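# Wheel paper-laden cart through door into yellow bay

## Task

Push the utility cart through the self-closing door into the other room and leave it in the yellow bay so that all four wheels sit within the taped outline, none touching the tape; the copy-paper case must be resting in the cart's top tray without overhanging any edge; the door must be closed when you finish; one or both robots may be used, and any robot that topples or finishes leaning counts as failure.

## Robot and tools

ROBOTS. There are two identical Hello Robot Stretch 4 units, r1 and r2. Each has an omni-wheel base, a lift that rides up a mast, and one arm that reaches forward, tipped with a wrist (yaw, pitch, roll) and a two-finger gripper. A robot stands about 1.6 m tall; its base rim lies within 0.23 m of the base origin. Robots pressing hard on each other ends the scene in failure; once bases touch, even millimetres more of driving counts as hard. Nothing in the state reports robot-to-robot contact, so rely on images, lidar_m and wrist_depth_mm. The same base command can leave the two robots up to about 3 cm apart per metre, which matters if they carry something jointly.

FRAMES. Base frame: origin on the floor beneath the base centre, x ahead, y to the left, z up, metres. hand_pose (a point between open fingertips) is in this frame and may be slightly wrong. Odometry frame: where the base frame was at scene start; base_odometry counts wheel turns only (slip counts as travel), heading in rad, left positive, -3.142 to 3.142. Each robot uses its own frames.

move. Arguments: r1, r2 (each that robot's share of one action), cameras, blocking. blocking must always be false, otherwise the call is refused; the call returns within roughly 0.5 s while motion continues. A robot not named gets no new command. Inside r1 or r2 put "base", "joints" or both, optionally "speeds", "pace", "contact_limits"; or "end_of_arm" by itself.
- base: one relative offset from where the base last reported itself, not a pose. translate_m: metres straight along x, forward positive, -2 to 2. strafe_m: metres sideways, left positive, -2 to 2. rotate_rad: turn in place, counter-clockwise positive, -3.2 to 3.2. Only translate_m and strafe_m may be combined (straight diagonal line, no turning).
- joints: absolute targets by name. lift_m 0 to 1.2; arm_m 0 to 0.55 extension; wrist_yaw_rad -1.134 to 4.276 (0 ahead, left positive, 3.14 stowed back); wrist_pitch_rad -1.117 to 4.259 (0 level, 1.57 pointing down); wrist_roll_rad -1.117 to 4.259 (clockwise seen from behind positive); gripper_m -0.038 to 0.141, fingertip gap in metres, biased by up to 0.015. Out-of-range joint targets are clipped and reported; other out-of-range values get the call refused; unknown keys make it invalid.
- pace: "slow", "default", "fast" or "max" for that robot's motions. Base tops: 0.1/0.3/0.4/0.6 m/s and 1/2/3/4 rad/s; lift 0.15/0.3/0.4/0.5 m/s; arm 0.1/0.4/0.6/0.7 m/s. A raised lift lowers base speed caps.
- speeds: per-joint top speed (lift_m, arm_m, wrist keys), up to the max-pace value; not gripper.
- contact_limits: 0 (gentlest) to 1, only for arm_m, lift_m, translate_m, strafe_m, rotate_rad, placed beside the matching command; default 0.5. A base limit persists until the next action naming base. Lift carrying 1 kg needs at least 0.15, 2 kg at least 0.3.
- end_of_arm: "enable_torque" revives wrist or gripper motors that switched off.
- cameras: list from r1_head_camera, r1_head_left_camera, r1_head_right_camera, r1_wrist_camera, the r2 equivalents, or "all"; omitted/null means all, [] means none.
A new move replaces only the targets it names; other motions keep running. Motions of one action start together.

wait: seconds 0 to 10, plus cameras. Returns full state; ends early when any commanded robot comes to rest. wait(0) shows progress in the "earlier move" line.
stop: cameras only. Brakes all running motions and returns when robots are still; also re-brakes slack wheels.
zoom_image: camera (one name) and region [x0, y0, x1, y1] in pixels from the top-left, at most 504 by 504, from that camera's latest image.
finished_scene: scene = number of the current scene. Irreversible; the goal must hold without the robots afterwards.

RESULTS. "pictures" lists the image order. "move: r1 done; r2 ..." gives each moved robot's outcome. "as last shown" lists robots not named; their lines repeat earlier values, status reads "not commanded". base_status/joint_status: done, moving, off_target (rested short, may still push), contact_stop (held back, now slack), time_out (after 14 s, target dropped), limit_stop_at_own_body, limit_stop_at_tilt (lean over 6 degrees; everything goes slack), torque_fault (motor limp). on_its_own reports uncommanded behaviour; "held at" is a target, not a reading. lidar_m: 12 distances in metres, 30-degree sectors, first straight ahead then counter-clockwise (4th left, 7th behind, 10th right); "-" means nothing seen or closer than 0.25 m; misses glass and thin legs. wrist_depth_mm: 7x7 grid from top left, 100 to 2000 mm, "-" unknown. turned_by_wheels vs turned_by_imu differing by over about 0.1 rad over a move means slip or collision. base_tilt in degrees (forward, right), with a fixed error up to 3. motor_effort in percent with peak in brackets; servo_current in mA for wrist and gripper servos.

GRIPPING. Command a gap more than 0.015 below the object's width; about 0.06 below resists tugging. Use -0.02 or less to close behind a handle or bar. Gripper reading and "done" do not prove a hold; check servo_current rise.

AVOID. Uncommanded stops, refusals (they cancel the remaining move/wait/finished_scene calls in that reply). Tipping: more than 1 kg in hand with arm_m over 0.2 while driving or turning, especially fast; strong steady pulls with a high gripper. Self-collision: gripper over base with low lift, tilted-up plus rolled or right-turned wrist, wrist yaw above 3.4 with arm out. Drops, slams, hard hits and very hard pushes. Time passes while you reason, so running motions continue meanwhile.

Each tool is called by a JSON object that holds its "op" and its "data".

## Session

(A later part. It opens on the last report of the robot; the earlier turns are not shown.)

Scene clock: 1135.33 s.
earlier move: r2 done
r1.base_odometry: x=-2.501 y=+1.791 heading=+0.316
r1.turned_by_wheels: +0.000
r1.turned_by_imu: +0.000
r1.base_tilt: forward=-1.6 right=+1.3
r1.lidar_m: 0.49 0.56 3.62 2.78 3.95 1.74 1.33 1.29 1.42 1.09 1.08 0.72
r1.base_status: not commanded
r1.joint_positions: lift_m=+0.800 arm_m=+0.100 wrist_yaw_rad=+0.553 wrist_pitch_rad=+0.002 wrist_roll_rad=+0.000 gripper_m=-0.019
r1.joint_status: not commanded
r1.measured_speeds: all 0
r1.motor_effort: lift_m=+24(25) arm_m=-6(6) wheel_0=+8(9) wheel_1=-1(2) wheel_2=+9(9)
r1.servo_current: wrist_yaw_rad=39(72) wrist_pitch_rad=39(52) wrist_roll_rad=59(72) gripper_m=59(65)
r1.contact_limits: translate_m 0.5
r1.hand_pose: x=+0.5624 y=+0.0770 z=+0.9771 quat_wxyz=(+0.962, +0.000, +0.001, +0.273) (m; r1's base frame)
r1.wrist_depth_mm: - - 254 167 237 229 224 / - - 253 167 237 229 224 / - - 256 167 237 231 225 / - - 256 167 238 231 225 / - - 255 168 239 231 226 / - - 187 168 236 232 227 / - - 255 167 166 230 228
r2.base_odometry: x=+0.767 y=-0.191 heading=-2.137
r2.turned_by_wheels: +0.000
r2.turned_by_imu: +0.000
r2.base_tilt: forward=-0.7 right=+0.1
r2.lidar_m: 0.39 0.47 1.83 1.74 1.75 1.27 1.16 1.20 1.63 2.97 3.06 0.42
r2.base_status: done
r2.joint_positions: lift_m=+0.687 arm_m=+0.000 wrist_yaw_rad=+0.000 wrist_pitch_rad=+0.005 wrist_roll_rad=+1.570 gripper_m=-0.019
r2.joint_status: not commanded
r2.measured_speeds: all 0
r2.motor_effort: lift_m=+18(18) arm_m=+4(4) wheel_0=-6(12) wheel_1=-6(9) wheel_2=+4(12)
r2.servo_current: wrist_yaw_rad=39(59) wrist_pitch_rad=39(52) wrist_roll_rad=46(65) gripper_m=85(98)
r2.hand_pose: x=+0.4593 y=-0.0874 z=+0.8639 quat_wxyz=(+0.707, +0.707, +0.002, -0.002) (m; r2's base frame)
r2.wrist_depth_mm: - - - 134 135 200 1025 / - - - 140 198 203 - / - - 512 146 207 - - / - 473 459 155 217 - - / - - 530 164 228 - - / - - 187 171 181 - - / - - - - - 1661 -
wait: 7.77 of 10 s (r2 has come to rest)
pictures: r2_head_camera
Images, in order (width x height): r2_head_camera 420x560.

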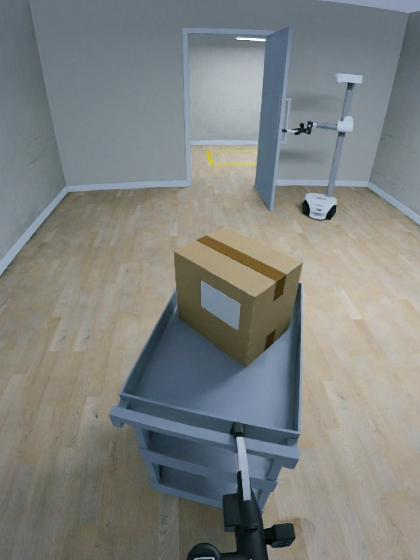

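{"op": "move", "data": {"blocking": false, "r2": {"joints":{"gripper_m":0.11}}, "cameras": []}}

{"op": "wait", "data": {"seconds": 4, "cameras": []}}

{"op": "move", "data": {"blocking": false, "r2": {"base":{"strafe_m":0.075,"translate_m":-0.014},"pace":"slow"}, "cameras": []}}

{"op": "wait", "data": {"seconds": 4, "cameras": ["r2_wrist_camera"]}}

{"op": "move", "data": {"blocking": false, "r2": {"joints":{"gripper_m":-0.02},"base":{"translate_m":0.005},"pace":"slow"}, "cameras": []}}

{"op": "wait", "data": {"seconds": 5, "cameras": []}}

{"op": "move", "data": {"blocking": false, "r2": {"base":{"translate_m":0.5,"strafe_m":-0.08},"pace":"slow"}, "cameras": []}}

{"op": "wait", "data": {"seconds": 8, "cameras": ["r2_head_camera"]}}

Scene clock: 1148.03 s.
move: r2 moving
r1: as last shown
r1.lidar_m: 0.50 0.57 3.62 2.75 3.93 1.74 1.32 1.29 1.42 1.12 1.07 0.74
r1.motor_effort: lift_m=+24(24) arm_m=-6(6) wheel_0=+8(9) wheel_1=-2(2) wheel_2=+9(9)
r1.servo_current: wrist_yaw_rad=39(65) wrist_pitch_rad=46(46) wrist_roll_rad=46(52) gripper_m=59(59)
r1.contact_limits: translate_m 0.5
r1.wrist_depth_mm: - - 253 167 237 229 223 / - - 253 167 237 229 224 / - - 256 167 238 231 224 / - - 254 167 238 231 225 / - - 257 167 239 231 226 / - - 187 168 236 233 225 / - - 255 167 166 230 228
r2.base_odometry: x=+0.767 y=-0.191 heading=-2.137
r2.turned_by_wheels: +0.000
r2.turned_by_imu: +0.000
r2.base_tilt: forward=-0.7 right=+0.1
r2.lidar_m: 0.41 0.48 1.81 1.75 1.78 1.24 1.17 1.23 1.67 3.00 3.08 0.40
r2.base_status: not commanded
r2.joint_positions: lift_m=+0.687 arm_m=+0.000 wrist_yaw_rad=+0.000 wrist_pitch_rad=+0.005 wrist_roll_rad=+1.570 gripper_m=+0.005
r2.joint_status: gripper_m moving
r2.measured_speeds: all 0
r2.motor_effort: lift_m=+18(18) arm_m=+4(4) wheel_0=-6(6) wheel_1=-6(6) wheel_2=+3(4)
r2.servo_current: wrist_yaw_rad=52(59) wrist_pitch_rad=46(46) wrist_roll_rad=52(59) gripper_m=85(91)
r2.hand_pose: x=+0.4592 y=-0.0875 z=+0.8639 quat_wxyz=(+0.707, +0.707, +0.002, -0.002) (m; r2's base frame)
r2.wrist_depth_mm: - - - 138 138 1336 1138 / - - - 144 203 207 206 / - - 512 150 211 - - / - 477 462 158 221 - - / - - 539 167 231 - - / - - 188 173 183 - - / - - - - - - -
pictures: none
No camera images: "cameras" was empty.

Scene clock: 1149.57 s.
earlier move: r2 done
r1.base_odometry: x=-2.501 y=+1.791 heading=+0.316
r1.turned_by_wheels: +0.000
r1.turned_by_imu: +0.000
r1.base_tilt: forward=-1.6 right=+1.3
r1.lidar_m: 0.46 0.57 3.65 2.77 3.92 1.72 1.36 1.29 1.42 1.12 1.08 0.71
r1.base_status: not commanded
r1.joint_positions: lift_m=+0.800 arm_m=+0.100 wrist_yaw_rad=+0.553 wrist_pitch_rad=+0.002 wrist_roll_rad=+0.000 gripper_m=-0.019
r1.joint_status: not commanded
r1.measured_speeds: all 0
r1.motor_effort: lift_m=+24(25) arm_m=-6(6) wheel_0=+9(9) wheel_1=-1(2) wheel_2=+9(9)
r1.servo_current: wrist_yaw_rad=46(65) wrist_pitch_rad=52(52) wrist_roll_rad=39(78) gripper_m=65(65)
r1.contact_limits: translate_m 0.5
r1.hand_pose: x=+0.5624 y=+0.0770 z=+0.9771 quat_wxyz=(+0.962, +0.000, +0.001, +0.273) (m; r1's base frame)
r1.wrist_depth_mm: - - 253 167 237 229 224 / - - 254 166 236 229 224 / - - 256 167 238 230 226 / - - 256 167 238 231 225 / - - 255 168 239 232 225 / - - 187 168 238 232 227 / - - 255 167 166 229 227
r2.base_odometry: x=+0.767 y=-0.191 heading=-2.136
r2.turned_by_wheels: +0.000
r2.turned_by_imu: +0.000
r2.base_tilt: forward=-0.7 right=+0.0
r2.lidar_m: 0.45 0.49 1.85 1.73 1.77 1.25 1.18 1.23 1.62 2.97 3.08 0.42
r2.base_status: not commanded
r2.joint_positions: lift_m=+0.687 arm_m=+0.000 wrist_yaw_rad=+0.000 wrist_pitch_rad=+0.004 wrist_roll_rad=+1.570 gripper_m=+0.110
r2.joint_status: all done
r2.measured_speeds: all 0
r2.motor_effort: lift_m=+17(18) arm_m=+4(4) wheel_0=-5(6) wheel_1=-5(6) wheel_2=+3(4)
r2.servo_current: wrist_yaw_rad=59(59) wrist_pitch_rad=46(46) wrist_roll_rad=46(59) gripper_m=46(111)
r2.hand_pose: x=+0.4592 y=-0.0875 z=+0.8641 quat_wxyz=(+0.707, +0.707, +0.001, -0.002) (m; r2's base frame)
r2.wrist_depth_mm: - - - 148 146 211 1098 / - - - 153 211 215 - / - - 517 161 220 - - / - - 473 168 231 842 - / - - 535 180 239 - - / - - 198 183 193 - - / - - - - - 1756 -
wait: 1.53 of 4 s (r2 has come to rest)
pictures: none
No camera images: "cameras" was empty.

Scene clock: 1150.07 s.
move: r2 moving
r1: as last shown
r1.lidar_m: 0.49 0.57 3.63 2.79 3.93 1.74 1.35 1.29 1.42 1.12 1.08 0.71
r1.servo_current: wrist_yaw_rad=52(65) wrist_pitch_rad=46(46) wrist_roll_rad=46(59) gripper_m=59(65)
r1.contact_limits: translate_m 0.5
r1.wrist_depth_mm: - - 254 167 236 229 224 / - - 254 167 238 229 224 / - - 255 167 238 231 225 / - - 255 167 239 231 225 / - - 255 168 239 230 227 / - - 187 168 237 232 227 / - - 254 166 166 229 227
r2.base_odometry: x=+0.780 y=-0.196 heading=-2.136
r2.turned_by_wheels: +0.001
r2.turned_by_imu: +0.001
r2.base_tilt: forward=-0.7 right=+0.1
r2.lidar_m: 0.43 0.50 1.80 1.74 1.75 1.27 1.17 1.22 1.66 2.98 3.08 0.41
r2.base_status: translate_m moving; strafe_m moving
r2.joint_positions: lift_m=+0.687 arm_m=+0.000 wrist_yaw_rad=+0.000 wrist_pitch_rad=+0.004 wrist_roll_rad=+1.570 gripper_m=+0.110
r2.joint_status: not commanded
r2.measured_speeds: translate_m=-0.009 strafe_m=+0.050 rotate_rad=-0.001 lift_m=+0.000 arm_m=+0.000 wrist_yaw_rad=+0.000 wrist_pitch_rad=+0.000 wrist_roll_rad=+0.000
r2.motor_effort: lift_m=+17(17) arm_m=+4(4) wheel_0=-6(11) wheel_1=+7(9) wheel_2=+6(7)
r2.servo_current: wrist_yaw_rad=46(52) wrist_pitch_rad=46(46) wrist_roll_rad=52(59) gripper_m=52(59)
r2.hand_pose: x=+0.4592 y=-0.0875 z=+0.8641 quat_wxyz=(+0.707, +0.707, +0.001, -0.002) (m; r2's base frame)
r2.wrist_depth_mm: - - - 153 151 216 216 / - - 603 160 216 715 - / - - 512 167 225 - - / - - 477 173 236 854 - / - - 554 185 246 - - / - - 198 191 191 - - / - - - - - 1708 -
pictures: none
No camera images: "cameras" was empty.

Scene clock: 1151.53 s.
earlier move: r2 done
r1.base_odometry: x=-2.501 y=+1.791 heading=+0.316
r1.turned_by_wheels: +0.000
r1.turned_by_imu: +0.000
r1.base_tilt: forward=-1.5 right=+1.2
r1.lidar_m: 0.49 0.55 3.67 2.76 3.96 1.71 1.31 1.29 1.41 1.11 1.08 0.72
r1.base_status: not commanded
r1.joint_positions: lift_m=+0.800 arm_m=+0.100 wrist_yaw_rad=+0.553 wrist_pitch_rad=+0.002 wrist_roll_rad=+0.000 gripper_m=-0.019
r1.joint_status: not commanded
r1.measured_speeds: all 0
r1.motor_effort: lift_m=+24(25) arm_m=-5(6) wheel_0=+8(9) wheel_1=-2(2) wheel_2=+9(9)
r1.servo_current: wrist_yaw_rad=59(72) wrist_pitch_rad=39(46) wrist_roll_rad=39(72) gripper_m=52(65)
r1.contact_limits: translate_m 0.5
r1.hand_pose: x=+0.5624 y=+0.0770 z=+0.9771 quat_wxyz=(+0.962, +0.000, +0.001, +0.273) (m; r1's base frame)
r1.wrist_depth_mm: - - 254 167 236 229 224 / - - 254 166 237 229 224 / - - 254 167 238 229 225 / - - 254 168 238 232 226 / - - 255 167 238 230 226 / - - 187 168 237 232 226 / - - 255 167 165 229 228
r2.base_odometry: x=+0.838 y=-0.219 heading=-2.136
r2.turned_by_wheels: +0.000
r2.turned_by_imu: +0.000
r2.base_tilt: forward=-0.7 right=+0.1
r2.lidar_m: 0.47 0.56 1.76 1.68 1.75 1.27 1.15 1.22 1.61 3.05 3.14 0.45
r2.base_status: done
r2.joint_positions: lift_m=+0.687 arm_m=+0.000 wrist_yaw_rad=+0.000 wrist_pitch_rad=+0.004 wrist_roll_rad=+1.570 gripper_m=+0.110
r2.joint_status: not commanded
r2.measured_speeds: all 0
r2.motor_effort: lift_m=+17(18) arm_m=+4(4) wheel_0=-3(11) wheel_1=+5(9) wheel_2=+4(8)
r2.servo_current: wrist_yaw_rad=46(52) wrist_pitch_rad=39(46) wrist_roll_rad=39(59) gripper_m=52(59)
r2.hand_pose: x=+0.4592 y=-0.0875 z=+0.8641 quat_wxyz=(+0.707, +0.707, +0.001, -0.002) (m; r2's base frame)
r2.wrist_depth_mm: - - - 179 233 768 - / - - 539 187 243 809 - / - - 488 250 254 854 - / - - 559 262 266 - - / - - 654 274 279 - - / - - 195 225 191 559 - / - - - - - 1756 492
wait: 1.47 of 4 s (r2 has come to rest)
pictures: r2_wrist_camera
Images, in order (width x height): r2_wrist_camera 616x392.

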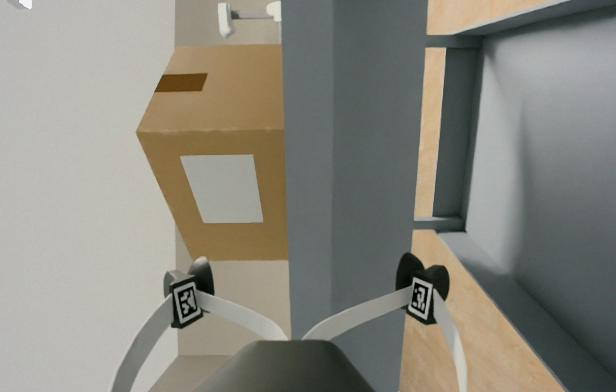

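Scene clock: 1152.03 s.
move: r2 moving
r1: as last shown
r1.base_tilt: forward=-1.5 right=+1.3
r1.lidar_m: 0.50 0.56 3.64 2.78 3.94 1.74 1.34 1.28 1.41 1.11 1.08 0.71
r1.motor_effort: lift_m=+24(25) arm_m=-6(6) wheel_0=+8(9) wheel_1=-2(2) wheel_2=+9(9)
r1.servo_current: wrist_yaw_rad=46(65) wrist_pitch_rad=39(46) wrist_roll_rad=52(59) gripper_m=59(65)
r1.contact_limits: translate_m 0.5
r1.wrist_depth_mm: - - 254 167 236 229 224 / - - 254 167 236 229 224 / - - 255 167 240 230 225 / - - 255 168 238 230 224 / - - 255 168 239 230 226 / - - 189 168 237 232 226 / - - 255 166 165 229 227
r2.base_odometry: x=+0.835 y=-0.223 heading=-2.135
r2.turned_by_wheels: +0.000
r2.turned_by_imu: +0.001
r2.base_tilt: forward=-0.7 right=+0.1
r2.lidar_m: 0.45 0.52 1.74 1.65 1.75 1.24 1.19 1.22 1.66 3.05 3.17 0.46
r2.base_status: translate_m moving
r2.joint_positions: lift_m=+0.687 arm_m=+0.000 wrist_yaw_rad=+0.000 wrist_pitch_rad=+0.004 wrist_roll_rad=+1.570 gripper_m=+0.102
r2.joint_status: gripper_m moving
r2.measured_speeds: all 0
r2.motor_effort: lift_m=+17(18) arm_m=+4(4) wheel_0=+5(7) wheel_1=+5(7) wheel_2=-5(8)
r2.servo_current: wrist_yaw_rad=46(52) wrist_pitch_rad=46(46) wrist_roll_rad=46(59) gripper_m=72(78)
r2.hand_pose: x=+0.4592 y=-0.0875 z=+0.8641 quat_wxyz=(+0.707, +0.707, +0.001, -0.002) (m; r2's base frame)
r2.wrist_depth_mm: - - - 175 229 759 - / - - 530 182 238 - - / - - 480 247 250 842 - / - - 559 256 262 - - / - - 640 273 272 - - / - - 196 220 195 1661 - / - - - - - 1756 484
pictures: none
No camera images: "cameras" was empty.

Scene clock: 1156.20 s.
earlier move: r2 done
r1.base_odometry: x=-2.501 y=+1.791 heading=+0.316
r1.turned_by_wheels: +0.000
r1.turned_by_imu: +0.000
r1.base_tilt: forward=-1.6 right=+1.3
r1.lidar_m: 0.49 0.57 3.65 2.77 3.93 1.74 1.33 1.30 1.41 1.10 1.06 0.73
r1.base_status: not commanded
r1.joint_positions: lift_m=+0.800 arm_m=+0.100 wrist_yaw_rad=+0.553 wrist_pitch_rad=+0.002 wrist_roll_rad=+0.000 gripper_m=-0.019
r1.joint_status: not commanded
r1.measured_speeds: all 0
r1.motor_effort: lift_m=+24(25) arm_m=-6(6) wheel_0=+8(9) wheel_1=-1(2) wheel_2=+9(9)
r1.servo_current: wrist_yaw_rad=39(85) wrist_pitch_rad=33(52) wrist_roll_rad=39(65) gripper_m=59(65)
r1.contact_limits: translate_m 0.5
r1.hand_pose: x=+0.5624 y=+0.0770 z=+0.9771 quat_wxyz=(+0.962, +0.000, +0.001, +0.273) (m; r1's base frame)
r1.wrist_depth_mm: - - 254 167 236 229 224 / - - 253 166 238 231 224 / - - 254 167 238 229 224 / - - 255 167 237 232 226 / - - 257 168 239 230 226 / - - 188 168 237 232 226 / - - 254 167 165 229 227
r2.base_odometry: x=+0.835 y=-0.223 heading=-2.135
r2.turned_by_wheels: +0.000
r2.turned_by_imu: +0.001
r2.base_tilt: forward=-0.7 right=+0.1
r2.lidar_m: 0.47 0.53 1.75 1.68 1.76 1.25 1.17 1.22 1.64 3.06 3.15 0.44
r2.base_status: done
r2.joint_positions: lift_m=+0.687 arm_m=+0.000 wrist_yaw_rad=+0.000 wrist_pitch_rad=+0.004 wrist_roll_rad=+1.570 gripper_m=-0.018
r2.joint_status: all done
r2.measured_speeds: all 0
r2.motor_effort: lift_m=+17(18) arm_m=+4(4) wheel_0=+4(7) wheel_1=+5(7) wheel_2=-5(8)
r2.servo_current: wrist_yaw_rad=52(65) wrist_pitch_rad=39(46) wrist_roll_rad=26(65) gripper_m=130(195)
r2.hand_pose: x=+0.4592 y=-0.0875 z=+0.8641 quat_wxyz=(+0.707, +0.707, +0.001, -0.002) (m; r2's base frame)
r2.wrist_depth_mm: - - - 168 222 750 - / - - 517 177 231 809 - / - - 469 185 242 831 - / - - 549 193 255 - - / - - 654 202 265 - - / - - 187 207 179 1618 - / - - - - - 1618 473
wait: 4.17 of 5 s (r2 has come to rest)
pictures: none
No camera images: "cameras" was empty.

Scene clock: 1156.70 s.
move: r2 moving
r1: as last shown
r1.base_tilt: forward=-1.6 right=+1.2
r1.lidar_m: 0.48 0.58 3.61 2.77 3.95 1.74 1.35 1.30 1.42 1.14 1.08 0.72
r1.motor_effort: lift_m=+24(25) arm_m=-5(6) wheel_0=+8(9) wheel_1=-1(2) wheel_2=+9(9)
r1.servo_current: wrist_yaw_rad=52(59) wrist_pitch_rad=39(46) wrist_roll_rad=59(65) gripper_m=65(65)
r1.contact_limits: translate_m 0.5
r1.wrist_depth_mm: - - 254 166 236 229 224 / - - 254 167 237 229 224 / - - 255 168 238 230 224 / - - 257 168 239 231 225 / - - 256 168 238 231 226 / - - 187 168 236 232 226 / - - 255 167 166 230 228
r2.base_odometry: x=+0.827 y=-0.233 heading=-2.135
r2.turned_by_wheels: +0.000
r2.turned_by_imu: +0.001
r2.base_tilt: forward=-0.7 right=+0.1
r2.lidar_m: 0.45 0.53 1.76 1.68 1.75 1.25 1.16 1.22 1.65 3.06 3.15 0.41
r2.base_status: translate_m moving; strafe_m moving
r2.joint_positions: lift_m=+0.687 arm_m=+0.000 wrist_yaw_rad=+0.000 wrist_pitch_rad=+0.004 wrist_roll_rad=+1.570 gripper_m=-0.018
r2.joint_status: not commanded
r2.measured_speeds: translate_m=+0.048 strafe_m=-0.007 rotate_rad=+0.002 lift_m=+0.000 arm_m=+0.000 wrist_yaw_rad=+0.000 wrist_pitch_rad=+0.000 wrist_roll_rad=+0.000
r2.motor_effort: lift_m=+17(18) arm_m=+4(4) wheel_0=+6(9) wheel_1=+5(8) wheel_2=-10(11)
r2.servo_current: wrist_yaw_rad=39(65) wrist_pitch_rad=39(52) wrist_roll_rad=39(52) gripper_m=117(137)
r2.hand_pose: x=+0.4592 y=-0.0875 z=+0.8641 quat_wxyz=(+0.707, +0.707, +0.001, -0.002) (m; r2's base frame)
r2.wrist_depth_mm: - - - 167 221 750 - / - - 517 176 230 - - / - - 466 184 242 842 - / - - 554 191 254 - - / - - 668 203 265 - - / - - 188 206 177 1618 - / - - - - - 1576 469
pictures: none
No camera images: "cameras" was empty.

Scene clock: 1162.53 s.
earlier move: r2 done
r1.base_odometry: x=-2.501 y=+1.791 heading=+0.316
r1.turned_by_wheels: +0.000
r1.turned_by_imu: +0.000
r1.base_tilt: forward=-1.5 right=+1.2
r1.lidar_m: 0.50 0.55 3.62 2.28 3.94 1.73 1.33 1.29 1.41 1.11 1.09 0.70
r1.base_status: not commanded
r1.joint_positions: lift_m=+0.800 arm_m=+0.100 wrist_yaw_rad=+0.553 wrist_pitch_rad=+0.002 wrist_roll_rad=+0.000 gripper_m=-0.019
r1.joint_status: not commanded
r1.measured_speeds: all 0
r1.motor_effort: lift_m=+24(25) arm_m=-6(6) wheel_0=+9(9) wheel_1=-2(2) wheel_2=+9(9)
r1.servo_current: wrist_yaw_rad=52(72) wrist_pitch_rad=46(52) wrist_roll_rad=59(72) gripper_m=65(65)
r1.contact_limits: translate_m 0.5
r1.hand_pose: x=+0.5624 y=+0.0770 z=+0.9771 quat_wxyz=(+0.962, +0.000, +0.001, +0.273) (m; r1's base frame)
r1.wrist_depth_mm: - - 254 167 236 229 224 / - - 254 167 237 229 224 / - - 255 167 237 230 224 / - - 255 168 239 231 226 / - - 257 167 240 231 226 / - - 188 168 237 232 225 / - - 254 166 165 230 228
r2.base_odometry: x=+0.500 y=-0.603 heading=-2.135
r2.turned_by_wheels: +0.000
r2.turned_by_imu: +0.000
r2.base_tilt: forward=-0.7 right=+0.1
r2.lidar_m: 0.42 0.51 1.85 1.75 1.87 1.76 1.64 1.74 2.32 2.95 3.07 0.44
r2.base_status: done
r2.joint_positions: lift_m=+0.687 arm_m=+0.000 wrist_yaw_rad=-0.002 wrist_pitch_rad=+0.004 wrist_roll_rad=+1.570 gripper_m=-0.018
r2.joint_status: not commanded
r2.measured_speeds: all 0
r2.motor_effort: lift_m=+17(18) arm_m=+4(4) wheel_0=+2(13) wheel_1=+4(8) wheel_2=-6(13)
r2.servo_current: wrist_yaw_rad=52(65) wrist_pitch_rad=39(52) wrist_roll_rad=46(59) gripper_m=117(137)
r2.hand_pose: x=+0.4591 y=-0.0879 z=+0.8641 quat_wxyz=(+0.707, +0.707, +0.001, -0.002) (m; r2's base frame)
r2.wrist_depth_mm: - - - 176 230 1537 - / - - 574 182 239 820 - / - - 484 189 247 831 - / - - 525 196 257 854 - / - - 621 204 264 - - / - - 188 206 178 544 - / - - - - - 1618 492
wait: 5.83 of 8 s (r2 has come to rest)
pictures: r2_head_camera
Images, in order (width x height): r2_head_camera 420x560.

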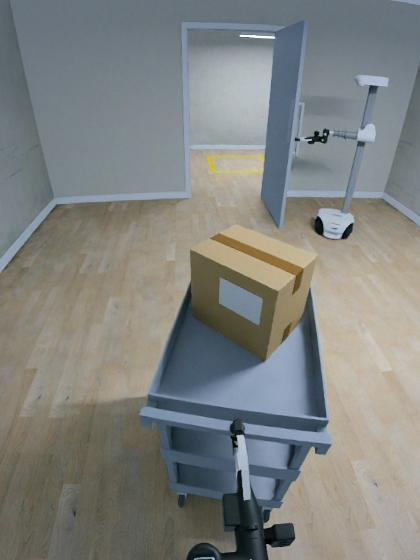

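{"op": "move", "data": {"blocking": false, "r2": {"base":{"translate_m":0.5,"strafe_m":-0.13},"pace":"slow"}, "cameras": []}}

{"op": "wait", "data": {"seconds": 8, "cameras": ["r2_head_camera"]}}

Scene clock: 1170.07 s.
move: r2 moving
r1: as last shown
r1.base_tilt: forward=-1.6 right=+1.3
r1.lidar_m: 0.47 0.54 2.47 2.28 3.95 1.72 1.34 1.30 1.40 1.12 1.07 0.71
r1.motor_effort: lift_m=+24(25) arm_m=-6(6) wheel_0=+8(9) wheel_1=-1(2) wheel_2=+9(9)
r1.servo_current: wrist_yaw_rad=46(52) wrist_pitch_rad=39(52) wrist_roll_rad=52(59) gripper_m=59(65)
r1.contact_limits: translate_m 0.5
r1.wrist_depth_mm: - - 253 167 237 229 224 / - - 254 166 238 229 225 / - - 254 167 237 230 224 / - - 255 167 238 231 225 / - - 255 168 239 229 226 / - - 188 168 237 232 224 / - - 256 167 166 229 227
r2.base_odometry: x=+0.491 y=-0.611 heading=-2.135
r2.turned_by_wheels: +0.000
r2.turned_by_imu: +0.001
r2.base_tilt: forward=-0.7 right=+0.0
r2.lidar_m: 0.45 0.52 1.87 1.73 1.86 1.76 1.69 1.75 2.33 2.96 3.05 0.42
r2.base_status: translate_m moving; strafe_m moving
r2.joint_positions: lift_m=+0.687 arm_m=+0.000 wrist_yaw_rad=-0.002 wrist_pitch_rad=+0.004 wrist_roll_rad=+1.570 gripper_m=-0.018
r2.joint_status: not commanded
r2.measured_speeds: translate_m=+0.050 strafe_m=-0.014 rotate_rad=+0.000 lift_m=+0.000 arm_m=+0.000 wrist_yaw_rad=+0.000 wrist_pitch_rad=+0.000 wrist_roll_rad=+0.000
r2.motor_effort: lift_m=+17(17) arm_m=+4(4) wheel_0=+10(13) wheel_1=+4(6) wheel_2=-11(12)
r2.servo_current: wrist_yaw_rad=46(52) wrist_pitch_rad=39(46) wrist_roll_rad=52(52) gripper_m=117(124)
r2.hand_pose: x=+0.4591 y=-0.0879 z=+0.8641 quat_wxyz=(+0.707, +0.707, +0.001, -0.002) (m; r2's base frame)
r2.wrist_depth_mm: - - - 175 229 1499 - / - - 564 181 238 831 - / - - 484 189 246 842 - / - - 530 194 256 854 - / - - 621 204 264 - - / - - 188 204 177 549 - / - - - - - 1576 492
pictures: none
No camera images: "cameras" was empty.

Scene clock: 1175.97 s.
earlier move: r2 done
r1.base_odometry: x=-2.501 y=+1.791 heading=+0.316
r1.turned_by_wheels: +0.000
r1.turned_by_imu: +0.000
r1.base_tilt: forward=-1.5 right=+1.3
r1.lidar_m: 0.48 0.56 1.88 1.78 3.95 1.72 1.31 1.28 1.43 1.11 1.09 0.74
r1.base_status: not commanded
r1.joint_positions: lift_m=+0.800 arm_m=+0.100 wrist_yaw_rad=+0.553 wrist_pitch_rad=+0.002 wrist_roll_rad=+0.000 gripper_m=-0.019
r1.joint_status: not commanded
r1.measured_speeds: all 0
r1.motor_effort: lift_m=+24(25) arm_m=-6(6) wheel_0=+9(9) wheel_1=-2(2) wheel_2=+9(9)
r1.servo_current: wrist_yaw_rad=52(65) wrist_pitch_rad=46(52) wrist_roll_rad=39(65) gripper_m=59(72)
r1.contact_limits: translate_m 0.5
r1.hand_pose: x=+0.5624 y=+0.0770 z=+0.9771 quat_wxyz=(+0.962, +0.000, +0.001, +0.273) (m; r1's base frame)
r1.wrist_depth_mm: - - 254 167 236 229 224 / - - 255 166 237 229 224 / - - 254 167 238 232 225 / - - 254 167 238 231 225 / - - 256 168 240 230 226 / - - 189 168 236 232 225 / - - 254 167 165 229 228
r2.base_odometry: x=+0.123 y=-0.955 heading=-2.135
r2.turned_by_wheels: +0.000
r2.turned_by_imu: +0.002
r2.base_tilt: forward=-0.7 right=+0.0
r2.lidar_m: 0.47 0.53 2.03 1.88 1.98 2.31 2.15 2.21 2.97 2.81 2.93 0.44
r2.base_status: done
r2.joint_positions: lift_m=+0.687 arm_m=+0.000 wrist_yaw_rad=+0.000 wrist_pitch_rad=+0.004 wrist_roll_rad=+1.570 gripper_m=-0.018
r2.joint_status: not commanded
r2.measured_speeds: all 0
r2.motor_effort: lift_m=+17(18) arm_m=+4(4) wheel_0=+6(13) wheel_1=+5(8) wheel_2=-5(12)
r2.servo_current: wrist_yaw_rad=46(65) wrist_pitch_rad=52(52) wrist_roll_rad=39(59) gripper_m=117(124)
r2.hand_pose: x=+0.4593 y=-0.0875 z=+0.8641 quat_wxyz=(+0.707, +0.707, +0.001, -0.001) (m; r2's base frame)
r2.wrist_depth_mm: - - - 164 217 - - / - - 512 174 228 - - / - 500 469 182 240 831 - / - - 549 190 251 - - / - - 668 202 262 - - / - - 188 205 178 1618 - / - - - - - 1618 469
wait: 5.90 of 8 s (r2 has come to rest)
pictures: r2_head_camera
Images, in order (width x height): r2_head_camera 420x560.

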